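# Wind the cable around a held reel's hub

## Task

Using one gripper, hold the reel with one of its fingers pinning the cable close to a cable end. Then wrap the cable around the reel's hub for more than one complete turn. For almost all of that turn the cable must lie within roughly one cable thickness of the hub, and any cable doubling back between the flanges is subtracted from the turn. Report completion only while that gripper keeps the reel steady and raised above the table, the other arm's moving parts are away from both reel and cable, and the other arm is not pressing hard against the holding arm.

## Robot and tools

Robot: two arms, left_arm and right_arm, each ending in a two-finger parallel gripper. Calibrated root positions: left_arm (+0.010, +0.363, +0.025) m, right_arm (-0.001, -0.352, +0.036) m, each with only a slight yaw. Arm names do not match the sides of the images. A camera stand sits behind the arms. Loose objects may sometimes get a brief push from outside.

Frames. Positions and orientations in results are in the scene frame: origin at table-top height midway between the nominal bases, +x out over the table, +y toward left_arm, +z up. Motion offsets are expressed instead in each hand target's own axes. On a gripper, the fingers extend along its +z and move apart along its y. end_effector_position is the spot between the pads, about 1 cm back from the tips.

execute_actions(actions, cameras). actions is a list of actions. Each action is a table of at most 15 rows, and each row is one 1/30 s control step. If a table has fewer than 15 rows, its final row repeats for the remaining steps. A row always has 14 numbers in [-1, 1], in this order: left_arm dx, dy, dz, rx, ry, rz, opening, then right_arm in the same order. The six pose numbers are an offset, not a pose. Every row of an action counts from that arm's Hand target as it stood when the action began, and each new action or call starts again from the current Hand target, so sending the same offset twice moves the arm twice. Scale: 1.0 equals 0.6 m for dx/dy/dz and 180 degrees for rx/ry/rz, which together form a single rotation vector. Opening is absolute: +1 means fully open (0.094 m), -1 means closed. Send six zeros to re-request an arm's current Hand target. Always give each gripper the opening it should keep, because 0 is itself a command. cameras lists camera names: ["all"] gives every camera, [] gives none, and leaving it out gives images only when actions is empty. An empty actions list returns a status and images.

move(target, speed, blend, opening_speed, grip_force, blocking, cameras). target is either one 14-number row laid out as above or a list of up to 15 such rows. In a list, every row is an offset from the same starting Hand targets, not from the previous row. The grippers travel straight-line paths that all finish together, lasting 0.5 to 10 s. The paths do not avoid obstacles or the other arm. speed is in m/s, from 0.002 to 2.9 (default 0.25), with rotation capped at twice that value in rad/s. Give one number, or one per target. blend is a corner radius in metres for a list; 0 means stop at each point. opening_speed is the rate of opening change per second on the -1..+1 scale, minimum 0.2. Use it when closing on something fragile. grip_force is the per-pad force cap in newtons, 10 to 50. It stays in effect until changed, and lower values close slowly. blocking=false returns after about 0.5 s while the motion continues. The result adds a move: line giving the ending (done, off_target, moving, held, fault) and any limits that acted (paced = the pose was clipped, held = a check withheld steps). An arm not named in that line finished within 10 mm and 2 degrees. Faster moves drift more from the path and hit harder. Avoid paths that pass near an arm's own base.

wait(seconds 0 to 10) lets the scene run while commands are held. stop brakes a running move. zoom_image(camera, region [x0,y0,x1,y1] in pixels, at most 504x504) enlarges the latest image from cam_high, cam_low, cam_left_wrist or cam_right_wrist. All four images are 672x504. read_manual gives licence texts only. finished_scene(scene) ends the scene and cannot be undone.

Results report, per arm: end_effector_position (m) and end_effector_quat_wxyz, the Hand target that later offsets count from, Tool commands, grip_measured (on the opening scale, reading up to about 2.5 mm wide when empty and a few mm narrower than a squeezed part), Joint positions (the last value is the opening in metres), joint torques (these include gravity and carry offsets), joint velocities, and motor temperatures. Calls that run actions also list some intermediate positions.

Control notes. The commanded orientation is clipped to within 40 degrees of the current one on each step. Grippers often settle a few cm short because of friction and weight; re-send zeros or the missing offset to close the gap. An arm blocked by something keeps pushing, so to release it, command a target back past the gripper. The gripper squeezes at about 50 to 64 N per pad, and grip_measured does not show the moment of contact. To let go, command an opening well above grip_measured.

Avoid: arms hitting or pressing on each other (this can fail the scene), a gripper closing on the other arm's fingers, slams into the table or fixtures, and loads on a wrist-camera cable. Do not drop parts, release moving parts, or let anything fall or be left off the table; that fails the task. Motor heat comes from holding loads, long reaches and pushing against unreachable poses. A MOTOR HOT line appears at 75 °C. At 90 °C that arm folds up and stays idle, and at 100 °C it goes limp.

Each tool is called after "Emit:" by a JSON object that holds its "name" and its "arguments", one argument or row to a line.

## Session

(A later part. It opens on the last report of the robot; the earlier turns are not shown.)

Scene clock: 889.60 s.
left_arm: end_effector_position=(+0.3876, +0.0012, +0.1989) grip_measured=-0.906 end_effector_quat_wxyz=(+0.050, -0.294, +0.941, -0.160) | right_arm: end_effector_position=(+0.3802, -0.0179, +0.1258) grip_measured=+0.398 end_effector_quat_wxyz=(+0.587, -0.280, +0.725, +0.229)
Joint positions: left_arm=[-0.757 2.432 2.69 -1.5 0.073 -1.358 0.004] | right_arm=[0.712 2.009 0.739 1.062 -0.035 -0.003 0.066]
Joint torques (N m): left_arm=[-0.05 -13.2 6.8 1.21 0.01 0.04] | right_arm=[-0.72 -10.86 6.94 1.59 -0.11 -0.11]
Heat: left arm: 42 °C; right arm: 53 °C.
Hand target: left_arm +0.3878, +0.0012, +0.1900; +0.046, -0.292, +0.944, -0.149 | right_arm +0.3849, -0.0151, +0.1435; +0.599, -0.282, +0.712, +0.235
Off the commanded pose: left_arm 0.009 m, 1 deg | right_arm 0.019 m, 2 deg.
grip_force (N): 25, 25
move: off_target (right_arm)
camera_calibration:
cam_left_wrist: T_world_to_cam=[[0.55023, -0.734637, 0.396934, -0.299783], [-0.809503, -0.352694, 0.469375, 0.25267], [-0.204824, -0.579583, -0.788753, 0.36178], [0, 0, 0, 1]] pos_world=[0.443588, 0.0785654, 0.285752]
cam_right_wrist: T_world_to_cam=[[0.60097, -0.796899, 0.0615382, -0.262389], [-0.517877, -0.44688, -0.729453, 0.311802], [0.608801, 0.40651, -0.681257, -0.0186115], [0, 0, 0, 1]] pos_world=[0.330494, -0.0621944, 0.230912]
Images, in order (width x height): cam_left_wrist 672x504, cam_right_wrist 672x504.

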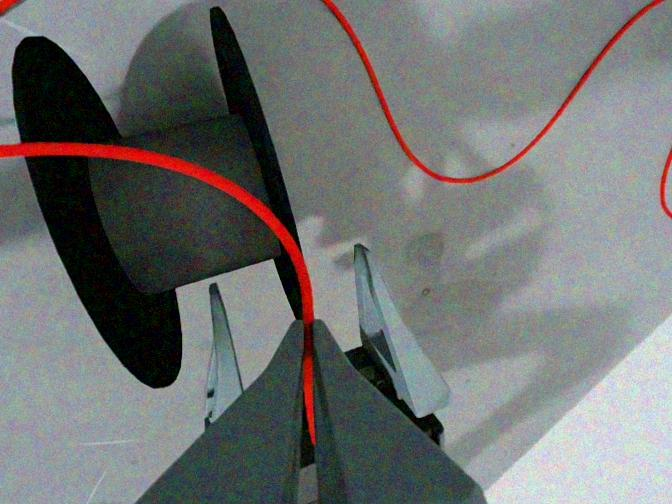

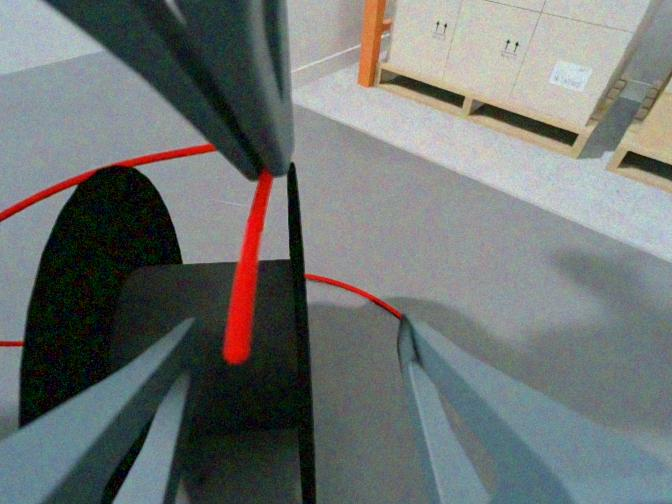

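Emit:
{"name": "move", "arguments": {
  "target": [0,0.0218,0.0455,0,0,0,-1,0,0,0,0,0,0,0.4],
  "speed": 0.12,
  "cameras": ["cam_left_wrist","cam_right_wrist"]
}}

Scene clock: 932.77 s.
left_arm: end_effector_position=(+0.3871, +0.0016, +0.1541) grip_measured=-0.906 end_effector_quat_wxyz=(+0.043, -0.294, +0.943, -0.147) | right_arm: end_effector_position=(+0.3802, -0.0179, +0.1257) grip_measured=+0.398 end_effector_quat_wxyz=(+0.586, -0.280, +0.725, +0.229)
Joint positions: left_arm=[-0.757 2.34 2.342 -1.274 0.073 -1.356 0.004] | right_arm=[0.712 2.009 0.739 1.062 -0.035 -0.003 0.066]
Joint torques (N m): left_arm=[0.02 -17.06 4.98 1.27 0 0.06] | right_arm=[-0.55 -11.03 6.98 1.51 -0.17 -0.12]
Motor temperatures (°C): left_arm=[30 49 41 33 28 27 28] | right_arm=[27 41 45 53 29 28 27]
Heat: left arm: 49 °C; right arm: 53 °C.
Hand target: left_arm +0.3855, +0.0045, +0.1600; +0.046, -0.292, +0.944, -0.149 | right_arm +0.3849, -0.0151, +0.1435; +0.599, -0.282, +0.712, +0.235
Off the commanded pose: left_arm 0.007 m, 1 deg | right_arm 0.019 m, 2 deg.
grip_force (N): 25, 25
move: off_target (right_arm)
camera_calibration:
cam_left_wrist: T_world_to_cam=[[0.557019, -0.743906, 0.369235, -0.279798], [-0.799863, -0.360892, 0.479558, 0.268228], [-0.223492, -0.56246, -0.796046, 0.33488], [0, 0, 0, 1]] pos_world=[0.445241, 0.0770152, 0.24126]
cam_right_wrist: T_world_to_cam=[[0.601036, -0.796849, 0.06154, -0.262402], [-0.518066, -0.447074, -0.7292, 0.31172], [0.608575, 0.406394, -0.681528, -0.0185503], [0, 0, 0, 1]] pos_world=[0.330494, -0.0621944, 0.230812]
Images, in order (width x height): cam_left_wrist 672x504, cam_right_wrist 672x504.

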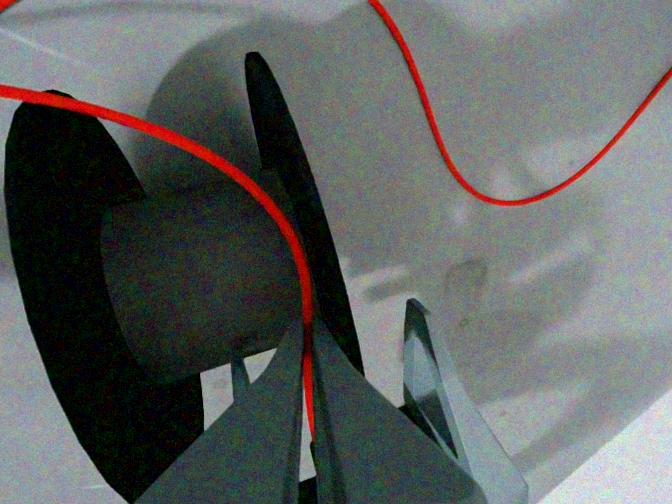

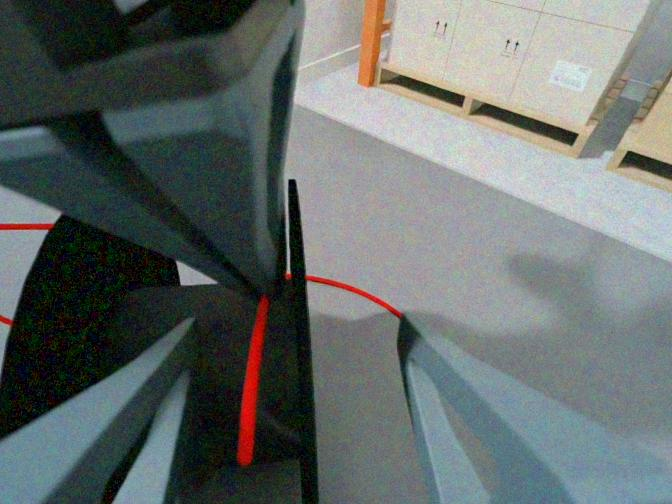

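Emit:
{"name": "move", "arguments": {
  "target": [-0.0133,0.0095,-0.0031,0,0,0,-1,0,0,0,0,0,0,0.4],
  "speed": 0.08,
  "cameras": ["all"]
}}

Scene clock: 957.90 s.
left_arm: end_effector_position=(+0.3892, +0.0099, +0.1515) grip_measured=-0.906 end_effector_quat_wxyz=(+0.042, -0.293, +0.944, -0.144) | right_arm: end_effector_position=(+0.3802, -0.0179, +0.1257) grip_measured=+0.398 end_effector_quat_wxyz=(+0.586, -0.280, +0.725, +0.229)
Joint positions: left_arm=[-0.741 2.321 2.299 -1.258 0.077 -1.337 0.004] | right_arm=[0.712 2.009 0.739 1.062 -0.035 -0.003 0.066]
Joint torques (N m): left_arm=[0.42 -17.36 5.09 1.22 0.04 0.05] | right_arm=[-0.59 -11.12 7.12 1.54 -0.16 -0.14]
Heat: left arm: 52 °C; right arm: 53 °C.
Hand target: left_arm +0.3886, +0.0139, +0.1599; +0.046, -0.292, +0.944, -0.149 | right_arm +0.3849, -0.0151, +0.1435; +0.599, -0.282, +0.712, +0.235
Off the commanded pose: left_arm 0.010 m, 1 deg | right_arm 0.019 m, 2 deg.
grip_force (N): 25, 25
move: off_target (right_arm)
camera_calibration:
cam_left_wrist: T_world_to_cam=[[0.55599, -0.747456, 0.363573, -0.272553], [-0.799449, -0.361166, 0.480042, 0.273845], [-0.2275, -0.557557, -0.798357, 0.339732], [0, 0, 0, 1]] pos_world=[0.447751, 0.0846016, 0.238863]
cam_right_wrist: T_world_to_cam=[[0.601036, -0.796849, 0.06154, -0.262402], [-0.518066, -0.447074, -0.7292, 0.31172], [0.608575, 0.406394, -0.681528, -0.0185503], [0, 0, 0, 1]] pos_world=[0.330494, -0.0621944, 0.230812]

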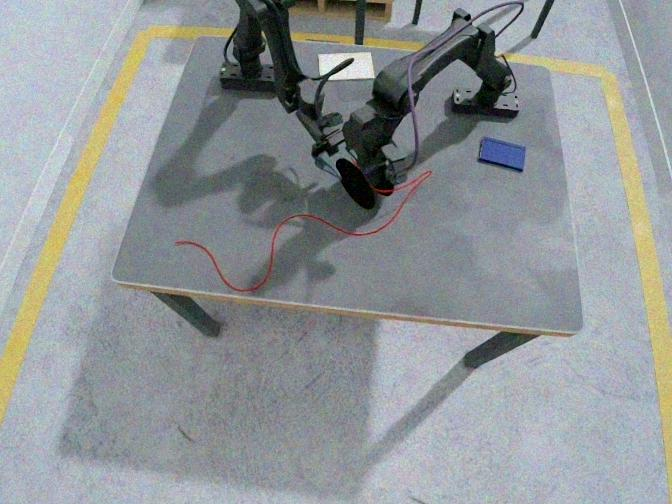

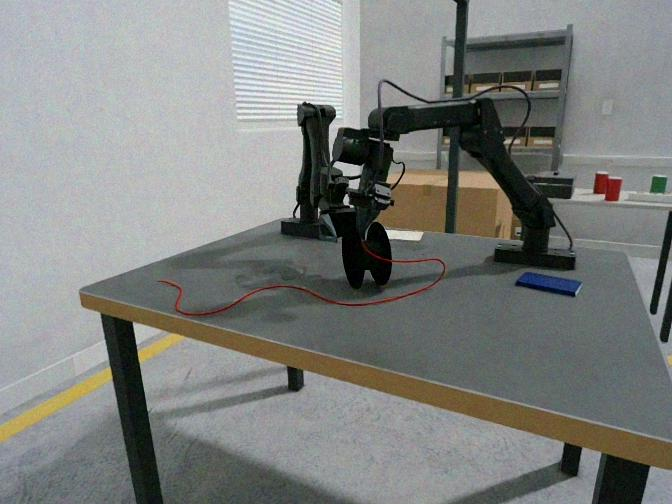

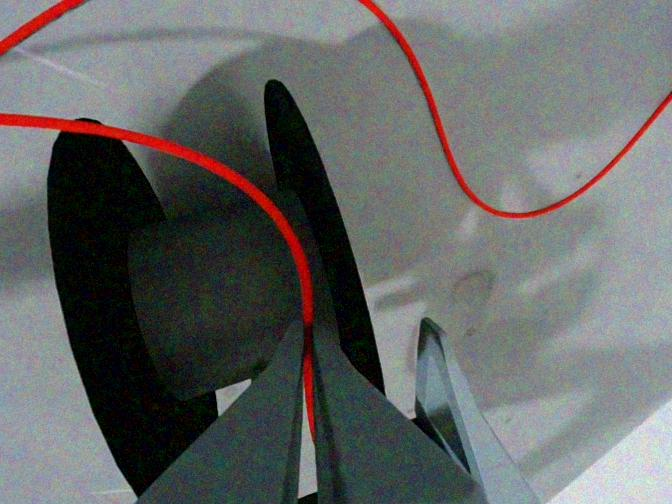

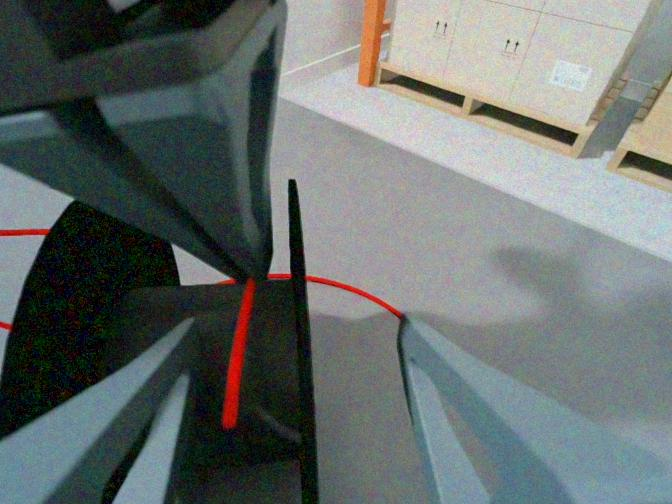

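Emit:
{"name": "move", "arguments": {
  "target": [0,0,0,0,0,0,-1,0,0,0,0,0,0,-0.55],
  "opening_speed": 0.6,
  "cameras": ["cam_left_wrist","cam_right_wrist"]
}}

Emit:
{"name": "zoom_image", "arguments": {
  "camera": "cam_right_wrist",
  "region": [120, 200, 420, 504]
}}

Scene clock: 967.80 s.
left_arm: end_effector_position=(+0.3905, +0.0086, +0.1520) grip_measured=-0.906 end_effector_quat_wxyz=(+0.043, -0.293, +0.944, -0.147) | right_arm: end_effector_position=(+0.3795, -0.0171, +0.1257) grip_measured=-0.548 end_effector_quat_wxyz=(+0.586, -0.282, +0.724, +0.231)
Joint positions: left_arm=[-0.741 2.321 2.299 -1.25 0.078 -1.337 0.004] | right_arm=[0.712 2.009 0.739 1.062 -0.04 -0.003 0.021]
Joint torques (N m): left_arm=[0.39 -17.35 5.14 1.2 0.02 0.05] | right_arm=[-0.76 -11.02 6.97 1.6 -0.1 -0.11]
Heat: left arm: 53 °C; right arm: 53 °C.
Hand target: left_arm +0.3886, +0.0139, +0.1599; +0.046, -0.292, +0.944, -0.149 | right_arm +0.3849, -0.0151, +0.1435; +0.599, -0.282, +0.712, +0.235
Off the commanded pose: left_arm 0.010 m, 0 deg | right_arm 0.019 m, 2 deg.
grip_force (N): 25, 25
move: off_target (right_arm)
camera_calibration:
cam_left_wrist: T_world_to_cam=[[0.553582, -0.745768, 0.370643, -0.274607], [-0.80223, -0.358072, 0.477715, 0.275588], [-0.223548, -0.561796, -0.7965, 0.337894], [0, 0, 0, 1]] pos_world=[0.448638, 0.0837143, 0.239261]
cam_right_wrist: T_world_to_cam=[[0.605475, -0.793569, 0.0604072, -0.262894], [-0.516143, -0.449312, -0.729188, 0.310972], [0.605803, 0.410326, -0.681642, -0.0173514], [0, 0, 0, 1]] pos_world=[0.330193, -0.0617818, 0.23081]
Images, in order (width x height): cam_left_wrist 672x504, cam_right_wrist 672x504.

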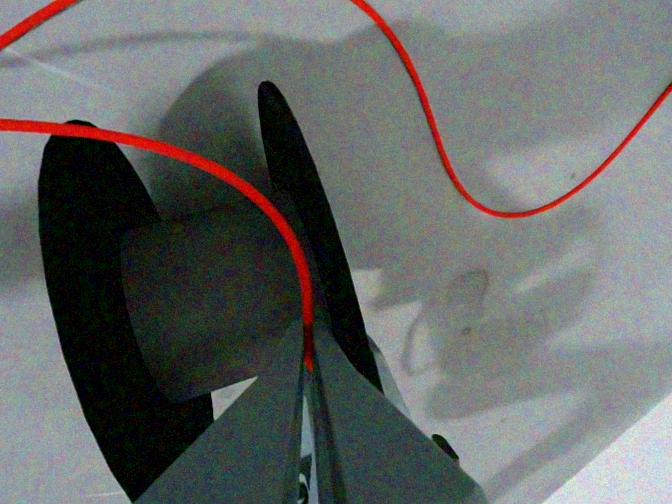

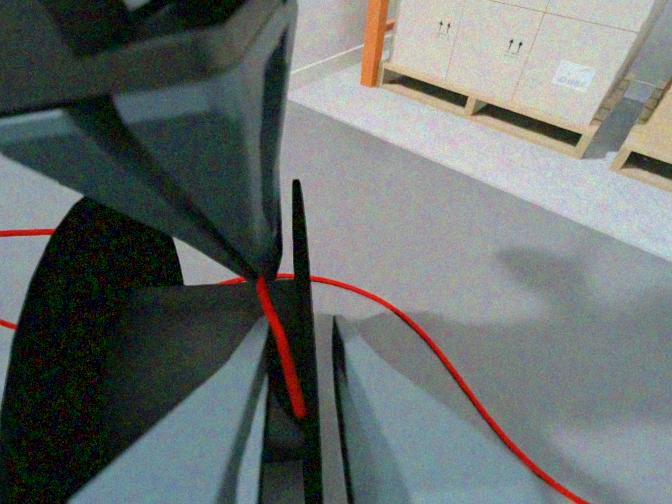

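Scaled by 1.658 from the camera's 672x504 image, which has a finer 960x720 frame.

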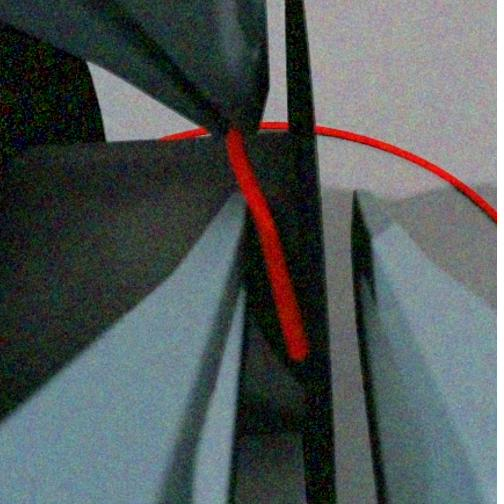

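Emit:
{"name": "move", "arguments": {
  "target": [0,0,0,0,0,0,-1,0,0,0,0,0,0,-1],
  "opening_speed": 0.4,
  "cameras": ["cam_left_wrist","cam_right_wrist"]
}}

Emit:
{"name": "zoom_image", "arguments": {
  "camera": "cam_right_wrist",
  "region": [120, 200, 420, 504]
}}

Scene clock: 977.00 s.
left_arm: end_effector_position=(+0.3912, +0.0075, +0.1524) grip_measured=-0.906 end_effector_quat_wxyz=(+0.044, -0.292, +0.944, -0.150) | right_arm: end_effector_position=(+0.3791, -0.0168, +0.1255) grip_measured=-0.870 end_effector_quat_wxyz=(+0.586, -0.286, +0.723, +0.229)
Joint positions: left_arm=[-0.741 2.321 2.299 -1.245 0.08 -1.337 0.004] | right_arm=[0.712 2.009 0.739 1.061 -0.043 -0.014 0.006]
Joint torques (N m): left_arm=[0.47 -17.36 5.07 1.18 0.01 0.05] | right_arm=[-0.88 -10.89 6.83 1.57 -0.06 0.04]
Motor temperatures (°C): left_arm=[29 54 40 33 28 27 28] | right_arm=[27 42 45 53 29 28 27]
Heat: left arm: 54 °C; right arm: 53 °C.
Hand target: left_arm +0.3886, +0.0139, +0.1599; +0.046, -0.292, +0.944, -0.149 | right_arm +0.3849, -0.0151, +0.1435; +0.599, -0.282, +0.712, +0.235
Off the commanded pose: left_arm 0.010 m, 0 deg | right_arm 0.019 m, 2 deg.
grip_force (N): 25, 25
move: off_target (right_arm)
camera_calibration:
cam_left_wrist: T_world_to_cam=[[0.552154, -0.744192, 0.375904, -0.276254], [-0.803746, -0.355268, 0.47726, 0.276153], [-0.221627, -0.565652, -0.794304, 0.336786], [0, 0, 0, 1]] pos_world=[0.449132, 0.0830259, 0.239559]
cam_right_wrist: T_world_to_cam=[[0.608877, -0.790177, 0.0699205, -0.264789], [-0.50988, -0.457363, -0.728589, 0.308139], [0.607693, 0.40797, -0.681373, -0.0181966], [0, 0, 0, 1]] pos_world=[0.329396, -0.0608751, 0.230622]
Images, in order (width x height): cam_left_wrist 672x504, cam_right_wrist 672x504.

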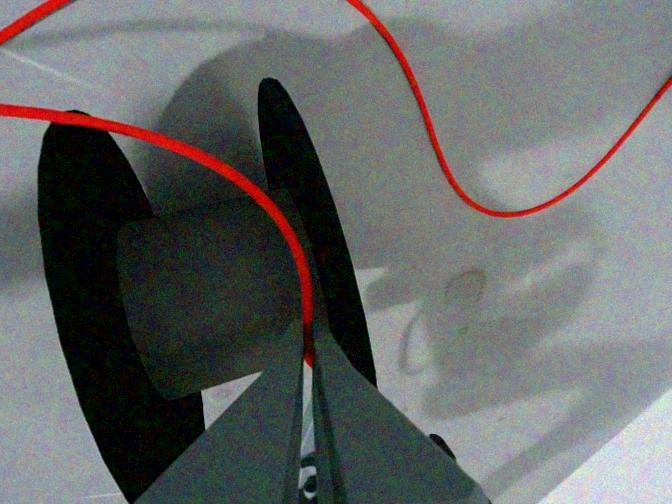

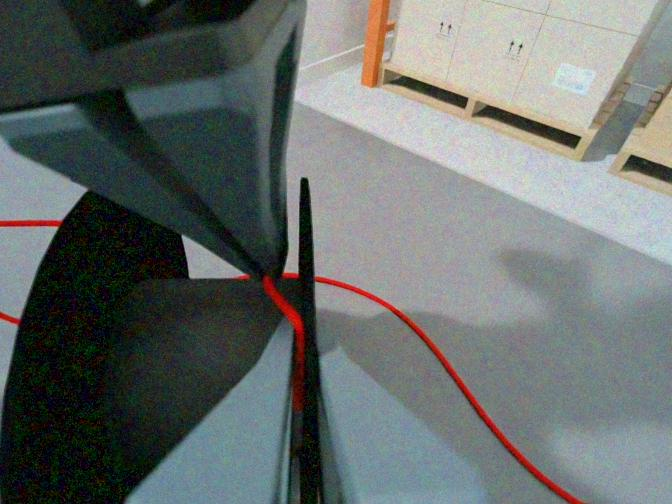

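Scaled by 1.658 from the camera's 672x504 image, which has a finer 960x720 frame.

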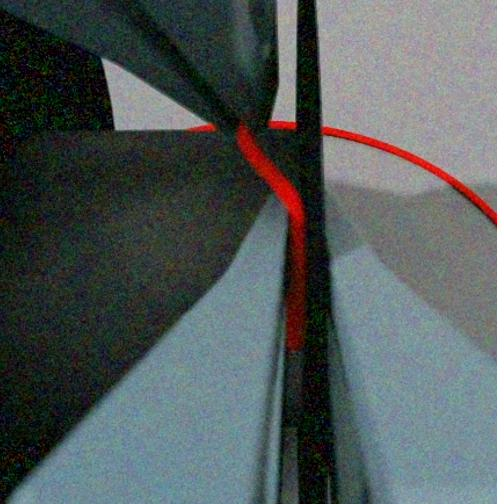

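Emit:
{"name": "move", "arguments": {
  "target": [
    [0,0,0,0,0,0,-0.76,0,0,0,0,0,0,-1],
    [0,0.008,-0.2,0,0,0,-0.76,0,0,0,0,0,0,-1]
  ],
  "opening_speed": 0.4,
  "speed": [0.05,0.08],
  "grip_force": [25,45],
  "cameras": ["all"]
}}

Emit:
{"name": "zoom_image", "arguments": {
  "camera": "cam_right_wrist",
  "region": [120, 200, 420, 504]
}}

Scene clock: 1032.43 s.
left_arm: end_effector_position=(+0.3688, +0.0410, +0.2711) grip_measured=-0.762 end_effector_quat_wxyz=(+0.072, -0.291, +0.934, -0.193) | right_arm: end_effector_position=(+0.3791, -0.0168, +0.1255) grip_measured=-0.884 end_effector_quat_wxyz=(+0.586, -0.287, +0.722, +0.229)
Joint positions: left_arm=[-0.718 2.203 2.572 -1.533 0.085 -1.321 0.011] | right_arm=[0.712 2.009 0.739 1.061 -0.043 -0.016 0.005]
Joint torques (N m): left_arm=[0.59 -14.23 5.04 1.25 0.02 0.06] | right_arm=[-0.77 -10.99 6.93 1.68 -0.13 0]
Motor temperatures (°C): left_arm=[29 57 40 33 28 27 28] | right_arm=[27 42 45 53 29 28 28]
Heat: left arm: 57 °C; right arm: 53 °C.
Hand target: left_arm +0.3653, +0.0482, +0.2727; +0.046, -0.292, +0.944, -0.149 | right_arm +0.3849, -0.0151, +0.1435; +0.599, -0.282, +0.712, +0.235
Off the commanded pose: left_arm 0.008 m, 6 deg | right_arm 0.019 m, 2 deg.
joint sent to its limit (left arm) — joint 4 (wrist pitch), lower limit. The joint targets are off in orientation, not in position.
grip_force (N): 25, 45
move: off_target (left_arm, right_arm)
camera_calibration:
cam_left_wrist: T_world_to_cam=[[0.523539, -0.711857, 0.468153, -0.299251], [-0.837736, -0.32997, 0.435107, 0.236459], [-0.155257, -0.619984, -0.7691, 0.415956], [0, 0, 0, 1]] pos_world=[0.41934, 0.122886, 0.357123]
cam_right_wrist: T_world_to_cam=[[0.609156, -0.789768, 0.0720781, -0.265214], [-0.508556, -0.458754, -0.728639, 0.307628], [0.608522, 0.407199, -0.681095, -0.0185589], [0, 0, 0, 1]] pos_world=[0.329296, -0.0607748, 0.230626]

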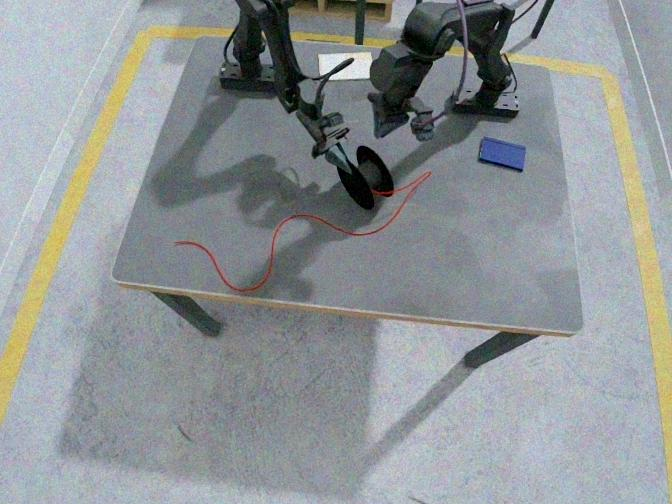

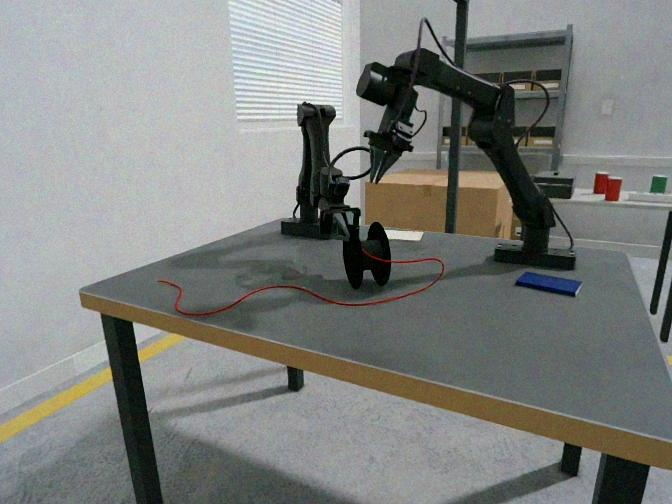

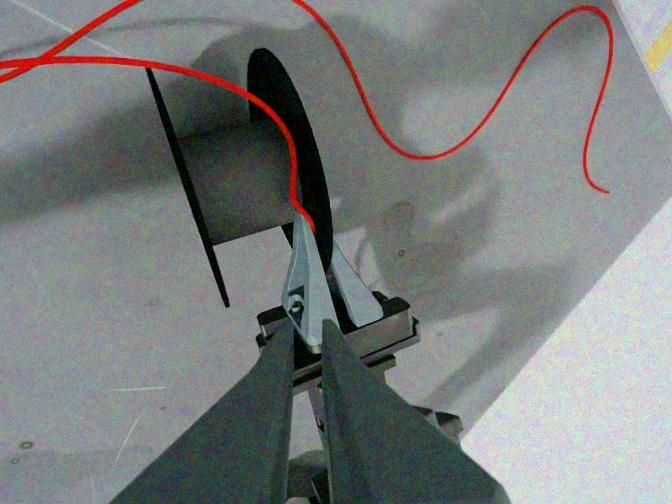

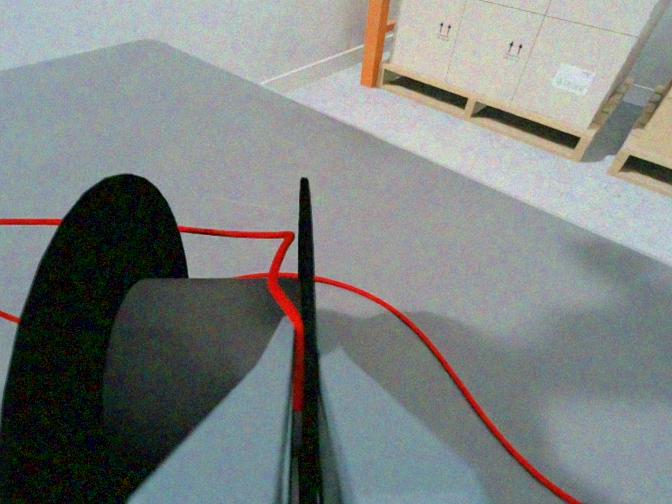

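Scaled by 1.658 from the camera's 672x504 image, which has a finer 960x720 frame.

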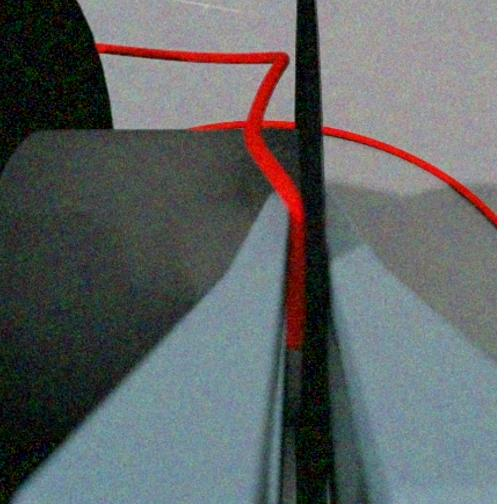

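Emit:
{"name": "move", "arguments": {
  "target": [
    [0.0308,0.1447,-0.0598,0.3102,-0.3103,0.427,-0.3,0,0,0,0,0,0,-1],
    [0.0308,0.1447,-0.0598,0.3102,-0.3103,0.427,-0.3,-0.39,0,-0.1777,0,0,0,-1]
  ],
  "speed": [0.25,0.12],
  "cameras": ["all"]
}}

Scene clock: 1077.43 s.
left_arm: end_effector_position=(+0.2966, +0.1131, +0.2924) grip_measured=-0.301 end_effector_quat_wxyz=(+0.633, +0.327, +0.617, -0.334) | right_arm: end_effector_position=(+0.3347, -0.0592, +0.3411) grip_measured=-0.885 end_effector_quat_wxyz=(+0.547, -0.295, +0.753, +0.214)
Joint positions: left_arm=[-0.519 1.128 0.499 0.656 0.472 -0.011 0.033] | right_arm=[0.703 1.323 1.114 -0.106 -0.045 -0.016 0.005]
Joint torques (N m): left_arm=[0.57 -2.96 5.59 2.38 0.03 0.12] | right_arm=[-0.75 -7.76 11.64 2.26 -0.13 0.01]
Motor temperatures (°C): left_arm=[29 51 39 35 28 27 28] | right_arm=[27 42 45 55 29 28 29]
Heat: left arm: 51 °C; right arm: 55 °C.
Hand target: left_arm +0.2971, +0.1151, +0.2800; +0.625, +0.330, +0.626, -0.330 | right_arm +0.3369, -0.0586, +0.3924; +0.599, -0.282, +0.712, +0.235
Off the commanded pose: left_arm 0.012 m, 1 deg | right_arm 0.051 m, 8 deg.
grip_force (N): 25, 45
move: off_target (left_arm, right_arm)
camera_calibration:
cam_left_wrist: T_world_to_cam=[[-0.865153, -0.500545, 0.0310628, 0.29561], [-0.2631, 0.400273, -0.877816, 0.321289], [0.426952, -0.767617, -0.477991, 0.22462], [0, 0, 0, 1]] pos_world=[0.244377, 0.191785, 0.380216]
cam_right_wrist: T_world_to_cam=[[0.609934, -0.788786, 0.076137, -0.288818], [-0.567363, -0.501743, -0.652957, 0.414018], [0.553245, 0.355064, -0.753558, 0.212757], [0, 0, 0, 1]] pos_world=[0.293351, -0.0956269, 0.452651]

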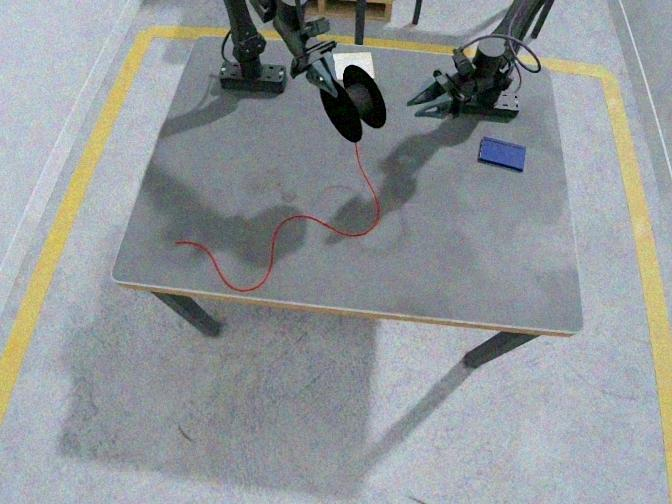

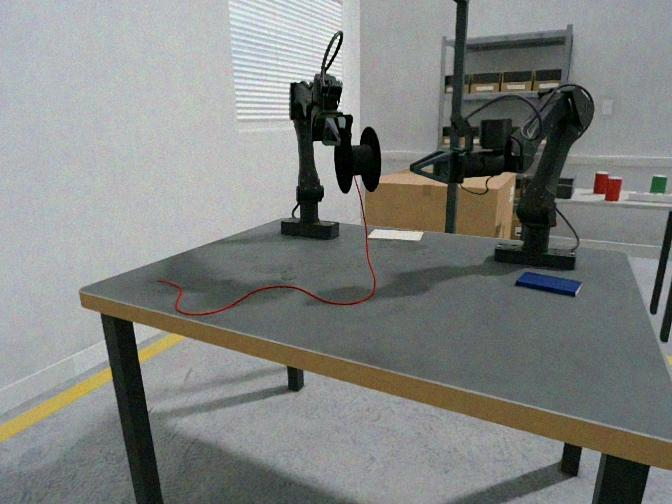

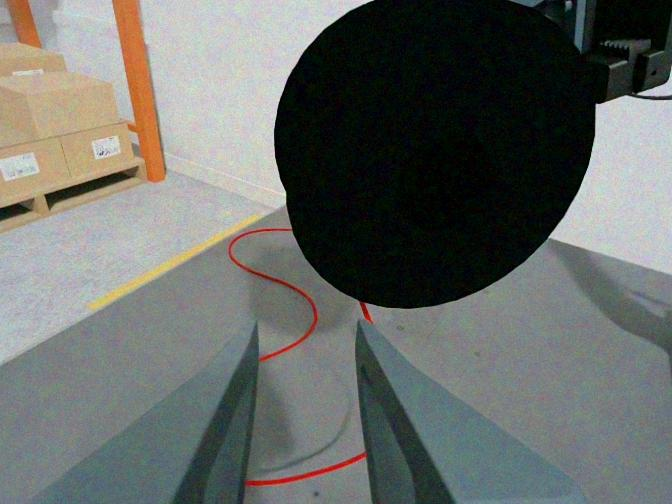

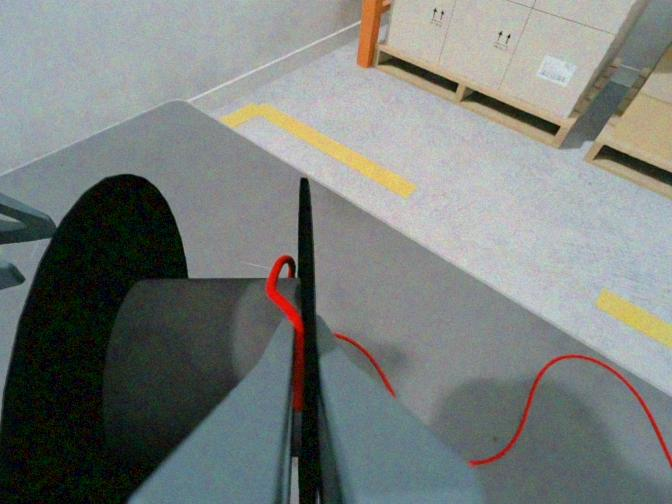

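Emit:
{"name": "move", "arguments": {
  "target": [0.3333,-0.0464,0.051,0,0,0,-0.2,-0.0491,0,-0.0095,0,0,0,-1],
  "speed": 0.2,
  "cameras": ["all"]
}}

Scene clock: 1118.90 s.
left_arm: end_effector_position=(+0.2847, +0.0795, +0.0596) grip_measured=-0.202 end_effector_quat_wxyz=(+0.527, +0.362, +0.704, -0.310) | right_arm: end_effector_position=(+0.3315, -0.0617, +0.3786) grip_measured=-0.885 end_effector_quat_wxyz=(+0.555, -0.293, +0.748, +0.216)
Joint positions: left_arm=[-0.663 2.061 0.308 1.48 0.348 0.039 0.038] | right_arm=[0.703 1.314 1.239 -0.22 -0.046 -0.016 0.005]
Joint torques (N m): left_arm=[-0.42 -6.26 3.04 3.37 -0.07 0.14] | right_arm=[-0.9 -5.29 12.26 2.23 -0.17 -0.01]
Motor temperatures (°C): left_arm=[29 43 39 39 28 27 27] | right_arm=[27 42 49 61 29 28 29]
Heat: left arm: 43 °C; right arm: 61 °C.
Hand target: left_arm +0.2912, +0.0743, +0.0799; +0.625, +0.330, +0.626, -0.330 | right_arm +0.3365, -0.0589, +0.4223; +0.599, -0.282, +0.712, +0.235
Off the commanded pose: left_arm 0.022 m, 15 deg | right_arm 0.044 m, 7 deg.
joint sent to its limit (left arm) — joint 4 (wrist pitch), upper limit. The joint targets are off in orientation, not in position.
grip_force (N): 25, 45
move: off_target (left_arm, right_arm)
camera_calibration:
cam_left_wrist: T_world_to_cam=[[-0.864623, -0.491288, 0.105182, 0.270449], [-0.411201, 0.571669, -0.710006, 0.145758], [0.288688, -0.657139, -0.696296, 0.136333], [0, 0, 0, 1]] pos_world=[0.254414, 0.139132, 0.169971]
cam_right_wrist: T_world_to_cam=[[0.609393, -0.789297, 0.0751641, -0.291078], [-0.557462, -0.493944, -0.667275, 0.438106], [0.563805, 0.364732, -0.741009, 0.235983], [0, 0, 0, 1]] pos_world=[0.28856, -0.0994175, 0.489081]

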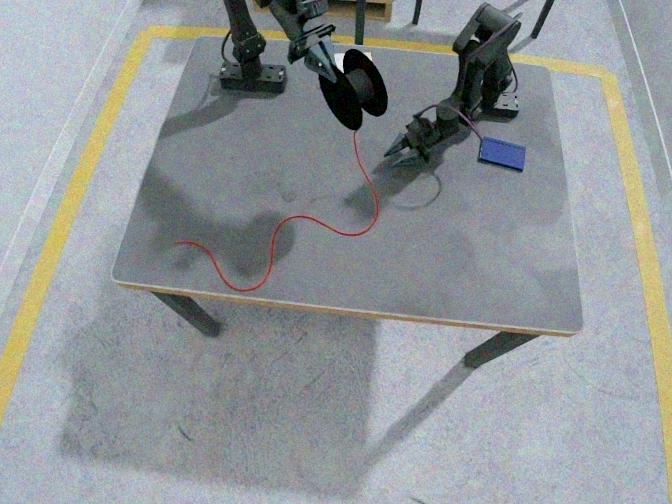

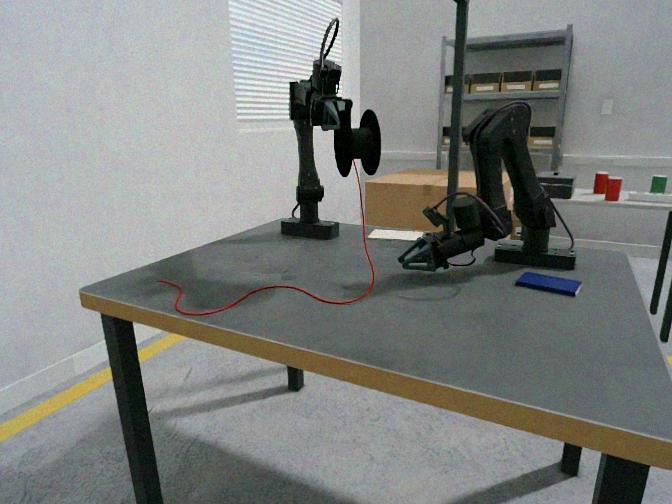

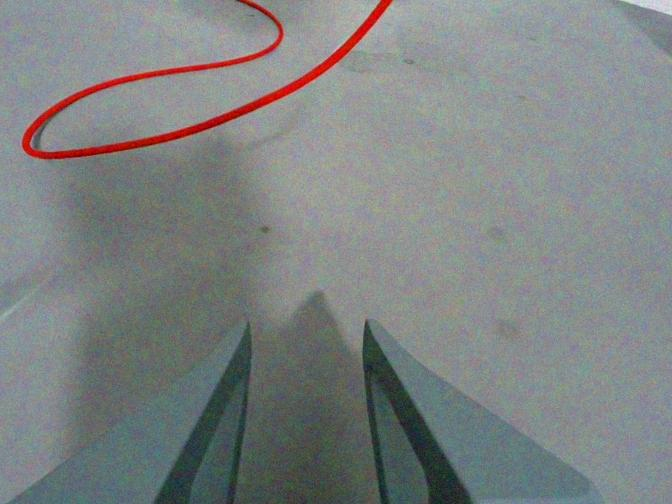

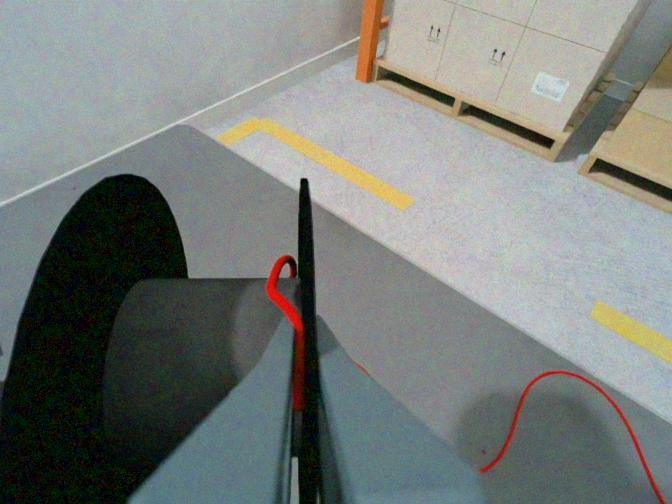

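Emit:
{"name": "move", "arguments": {
  "target": [-0.0835,-0.007,0.1022,0,0,0,-0.1,0,0,0,0,0,0,-1],
  "speed": 0.15,
  "cameras": ["cam_left_wrist","cam_right_wrist"]
}}

Scene clock: 1145.90 s.
left_arm: end_effector_position=(+0.3203, +0.0236, +0.1188) grip_measured=-0.102 end_effector_quat_wxyz=(+0.604, +0.337, +0.644, -0.327) | right_arm: end_effector_position=(+0.3315, -0.0617, +0.3785) grip_measured=-0.885 end_effector_quat_wxyz=(+0.555, -0.293, +0.748, +0.216)
Joint positions: left_arm=[-0.755 2.061 0.524 1.478 0.24 0 0.042] | right_arm=[0.703 1.314 1.239 -0.221 -0.046 -0.016 0.005]
Joint torques (N m): left_arm=[-0.46 -7.8 4.33 3.01 -0.1 -0.01] | right_arm=[-0.68 -5.46 12.29 2.29 -0.1 0]
Motor temperatures (°C): left_arm=[29 42 38 48 28 27 27] | right_arm=[27 40 51 62 29 28 29]
Heat: left arm: 48 °C; right arm: 62 °C.
Hand target: left_arm +0.3224, +0.0212, +0.1299; +0.625, +0.330, +0.626, -0.330 | right_arm +0.3365, -0.0589, +0.4223; +0.599, -0.282, +0.712, +0.235
Off the commanded pose: left_arm 0.012 m, 3 deg | right_arm 0.044 m, 7 deg.
grip_force (N): 25, 45
move: off_target (left_arm, right_arm)
camera_calibration:
cam_left_wrist: T_world_to_cam=[[-0.865254, -0.498675, 0.0515666, 0.274391], [-0.310489, 0.452273, -0.836089, 0.21997], [0.393615, -0.73944, -0.546164, 0.0810148], [0, 0, 0, 1]] pos_world=[0.273827, 0.0972509, 0.214013]
cam_right_wrist: T_world_to_cam=[[0.609462, -0.789245, 0.0751543, -0.291141], [-0.55763, -0.494121, -0.667003, 0.437993], [0.563564, 0.364605, -0.741255, 0.236029], [0, 0, 0, 1]] pos_world=[0.28866, -0.0994176, 0.488981]
Images, in order (width x height): cam_left_wrist 672x504, cam_right_wrist 672x504.

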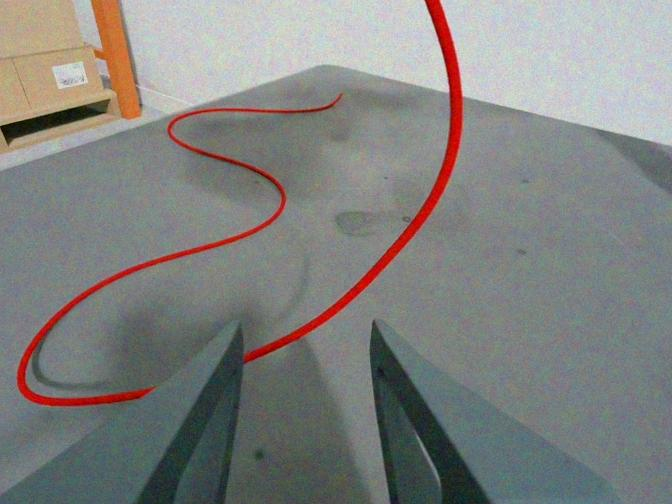

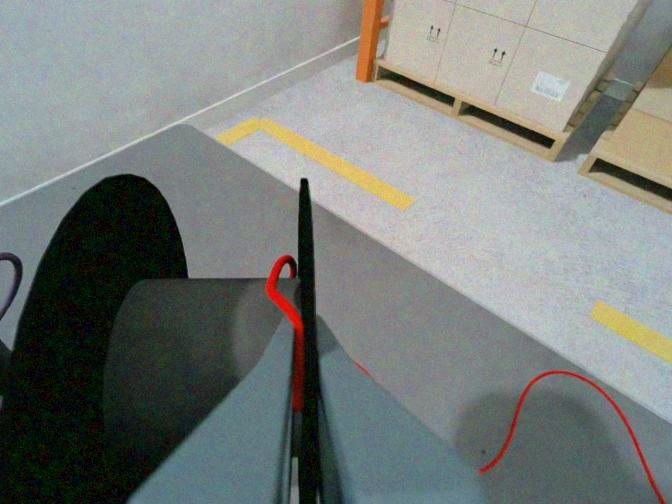

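Emit:
{"name": "move", "arguments": {
  "target": [0,-0.0317,0.0667,0,0,0,-0.1,0,0,0,0,0,0,-1],
  "speed": 0.12,
  "cameras": ["cam_left_wrist"]
}}

Scene clock: 1167.83 s.
left_arm: end_effector_position=(+0.3265, -0.0205, +0.1392) grip_measured=-0.102 end_effector_quat_wxyz=(+0.629, +0.331, +0.618, -0.335) | right_arm: end_effector_position=(+0.3315, -0.0617, +0.3785) grip_measured=-0.885 end_effector_quat_wxyz=(+0.555, -0.293, +0.748, +0.216)
Joint positions: left_arm=[-0.843 2.11 0.673 1.454 0.155 -0.001 0.042] | right_arm=[0.703 1.314 1.239 -0.221 -0.046 -0.016 0.005]
Joint torques (N m): left_arm=[-0.28 -8.05 5.11 2.38 -0.14 -0.01] | right_arm=[-0.61 -5.48 12.18 2.25 -0.16 -0.02]
Motor temperatures (°C): left_arm=[29 43 38 51 28 27 27] | right_arm=[27 39 51 63 29 28 29]
Heat: left arm: 51 °C; right arm: 63 °C.
Hand target: left_arm +0.3293, -0.0225, +0.1301; +0.625, +0.330, +0.626, -0.330 | right_arm +0.3365, -0.0589, +0.4223; +0.599, -0.282, +0.712, +0.235
Off the commanded pose: left_arm 0.010 m, 1 deg | right_arm 0.044 m, 7 deg.
grip_force (N): 25, 45
move: off_target (right_arm)
camera_calibration:
cam_left_wrist: T_world_to_cam=[[-0.868773, -0.494247, 0.0308863, 0.260758], [-0.263095, 0.407822, -0.874336, 0.247825], [0.419541, -0.767725, -0.484338, 0.0394446], [0, 0, 0, 1]] pos_world=[0.275193, 0.0580932, 0.227733]
Images, in order (width x height): cam_left_wrist 672x504.

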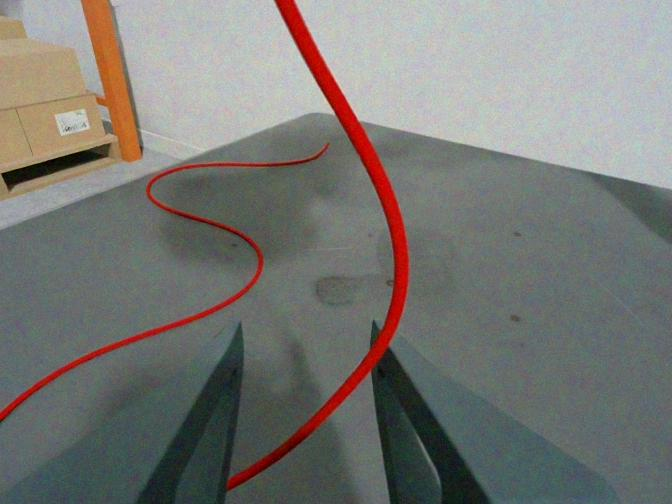

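Emit:
{"name": "move", "arguments": {
  "target": [0,0,-0.1167,0,0,0,-0.1,0,0,0,0,0,0,-1],
  "speed": 0.12,
  "cameras": ["all"]
}}

Scene clock: 1195.10 s.
left_arm: end_effector_position=(+0.2882, +0.0334, +0.0999) grip_measured=-0.102 end_effector_quat_wxyz=(+0.578, +0.344, +0.669, -0.315) | right_arm: end_effector_position=(+0.3315, -0.0617, +0.3785) grip_measured=-0.885 end_effector_quat_wxyz=(+0.555, -0.293, +0.748, +0.216)
Joint positions: left_arm=[-0.816 2.022 0.407 1.48 0.175 -0.001 0.042] | right_arm=[0.703 1.314 1.239 -0.221 -0.046 -0.016 0.005]
Joint torques (N m): left_arm=[0.59 -9.8 2.33 3.43 0.07 0.04] | right_arm=[-0.68 -5.33 12.26 2.25 -0.1 0]
Motor temperatures (°C): left_arm=[29 42 38 49 28 27 27] | right_arm=[27 39 52 65 29 28 30]
Heat: left arm: 49 °C; right arm: 65 °C.
Hand target: left_arm +0.2898, +0.0352, +0.1300; +0.625, +0.330, +0.626, -0.330 | right_arm +0.3365, -0.0589, +0.4223; +0.599, -0.282, +0.712, +0.235
Off the commanded pose: left_arm 0.030 m, 8 deg | right_arm 0.044 m, 7 deg.
joint sent to its limit (left arm) — joint 4 (wrist pitch), upper limit. The joint targets still meet the commanded pose.
grip_force (N): 25, 45
move: off_target (left_arm, right_arm)
camera_calibration:
cam_left_wrist: T_world_to_cam=[[-0.859795, -0.506189, 0.067278, 0.249497], [-0.354583, 0.497019, -0.791987, 0.196561], [0.367456, -0.704801, -0.60682, 0.103], [0, 0, 0, 1]] pos_world=[0.246365, 0.101192, 0.20139]
cam_right_wrist: T_world_to_cam=[[0.609462, -0.789245, 0.0751543, -0.291141], [-0.55763, -0.494121, -0.667003, 0.437993], [0.563564, 0.364605, -0.741255, 0.236029], [0, 0, 0, 1]] pos_world=[0.28866, -0.0994176, 0.488981]

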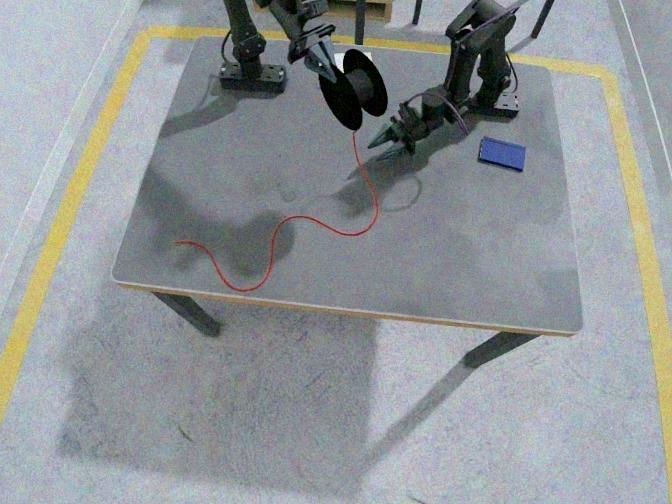

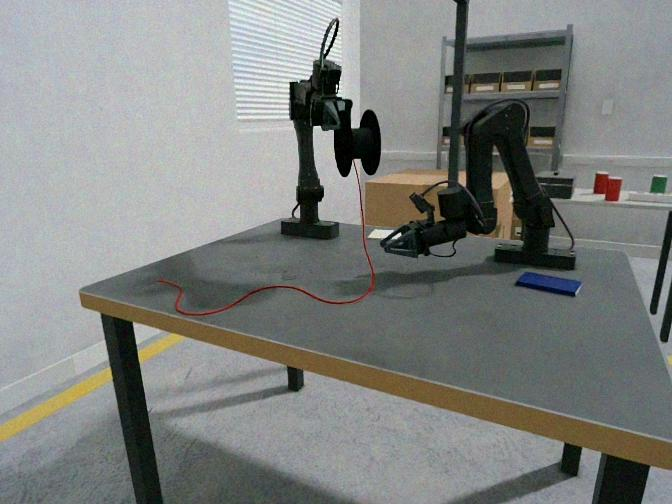

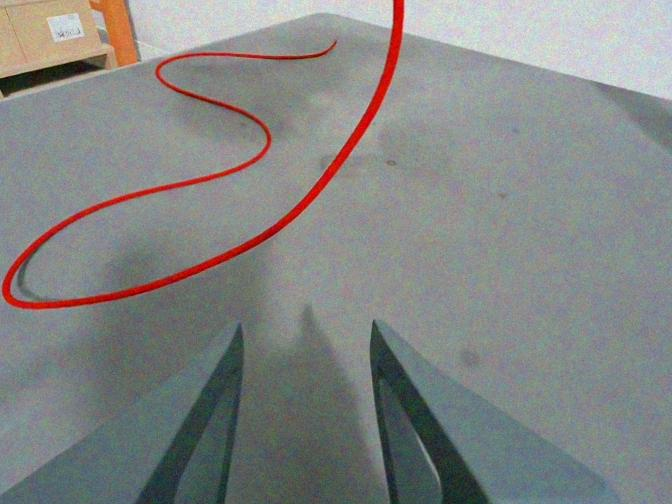

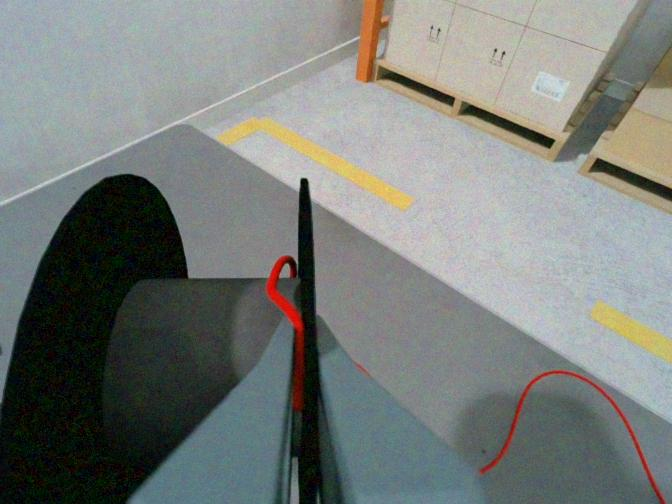

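Emit:
{"name": "move", "arguments": {
  "target": [
    [-0.03,0.0013,0,0,0,0.2778,0.0,0,0,0,0,0,0,-1],
    [-0.03,0.0013,0.0428,0,0,0.2778,0.0,0,0,0,0,0,0,-1]
  ],
  "speed": 0.15,
  "cameras": ["cam_left_wrist"]
}}

Scene clock: 1258.90 s.
left_arm: end_effector_position=(+0.3046, +0.0171, +0.1540) grip_measured=-0.002 end_effector_quat_wxyz=(+0.709, +0.557, +0.430, -0.041) | right_arm: end_effector_position=(+0.3315, -0.0617, +0.3785) grip_measured=-0.885 end_effector_quat_wxyz=(+0.555, -0.293, +0.748, +0.216)
Joint positions: left_arm=[-0.816 1.951 0.492 1.469 0.172 0.853 0.047] | right_arm=[0.703 1.314 1.239 -0.221 -0.046 -0.016 0.005]
Joint torques (N m): left_arm=[-0.53 -6.91 4.63 2.44 -0.08 0.18] | right_arm=[-0.65 -5.45 12.29 2.27 -0.12 -0.01]
Motor temperatures (°C): left_arm=[29 44 36 61 28 27 27] | right_arm=[27 38 53 69 29 28 30]
Heat: left arm: 61 °C; right arm: 69 °C.
Hand target: left_arm +0.3049, +0.0144, +0.1481; +0.706, +0.563, +0.428, -0.035 | right_arm +0.3365, -0.0589, +0.4223; +0.599, -0.282, +0.712, +0.235
Off the commanded pose: left_arm 0.007 m, 1 deg | right_arm 0.044 m, 7 deg.
grip_force (N): 25, 45
move: off_target (right_arm)
camera_calibration:
cam_left_wrist: T_world_to_cam=[[-0.598055, -0.330137, -0.730301, 0.291784], [0.263816, 0.779346, -0.56835, 0.0257192], [0.75679, -0.532569, -0.378996, -0.0383719], [0, 0, 0, 1]] pos_world=[0.196757, 0.0558489, 0.213165]
Images, in order (width x height): cam_left_wrist 672x504.

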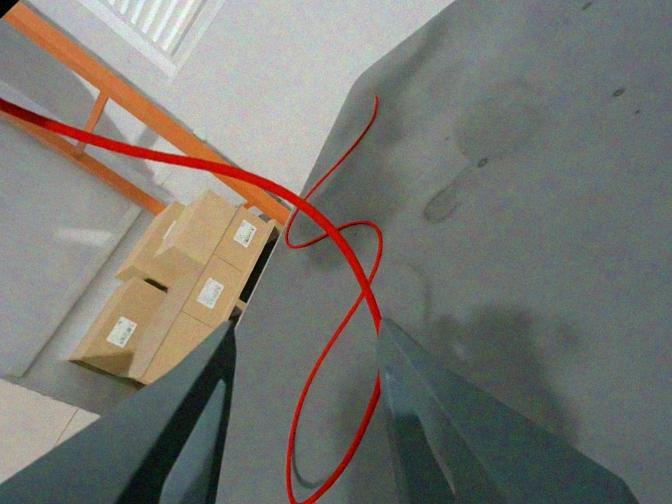

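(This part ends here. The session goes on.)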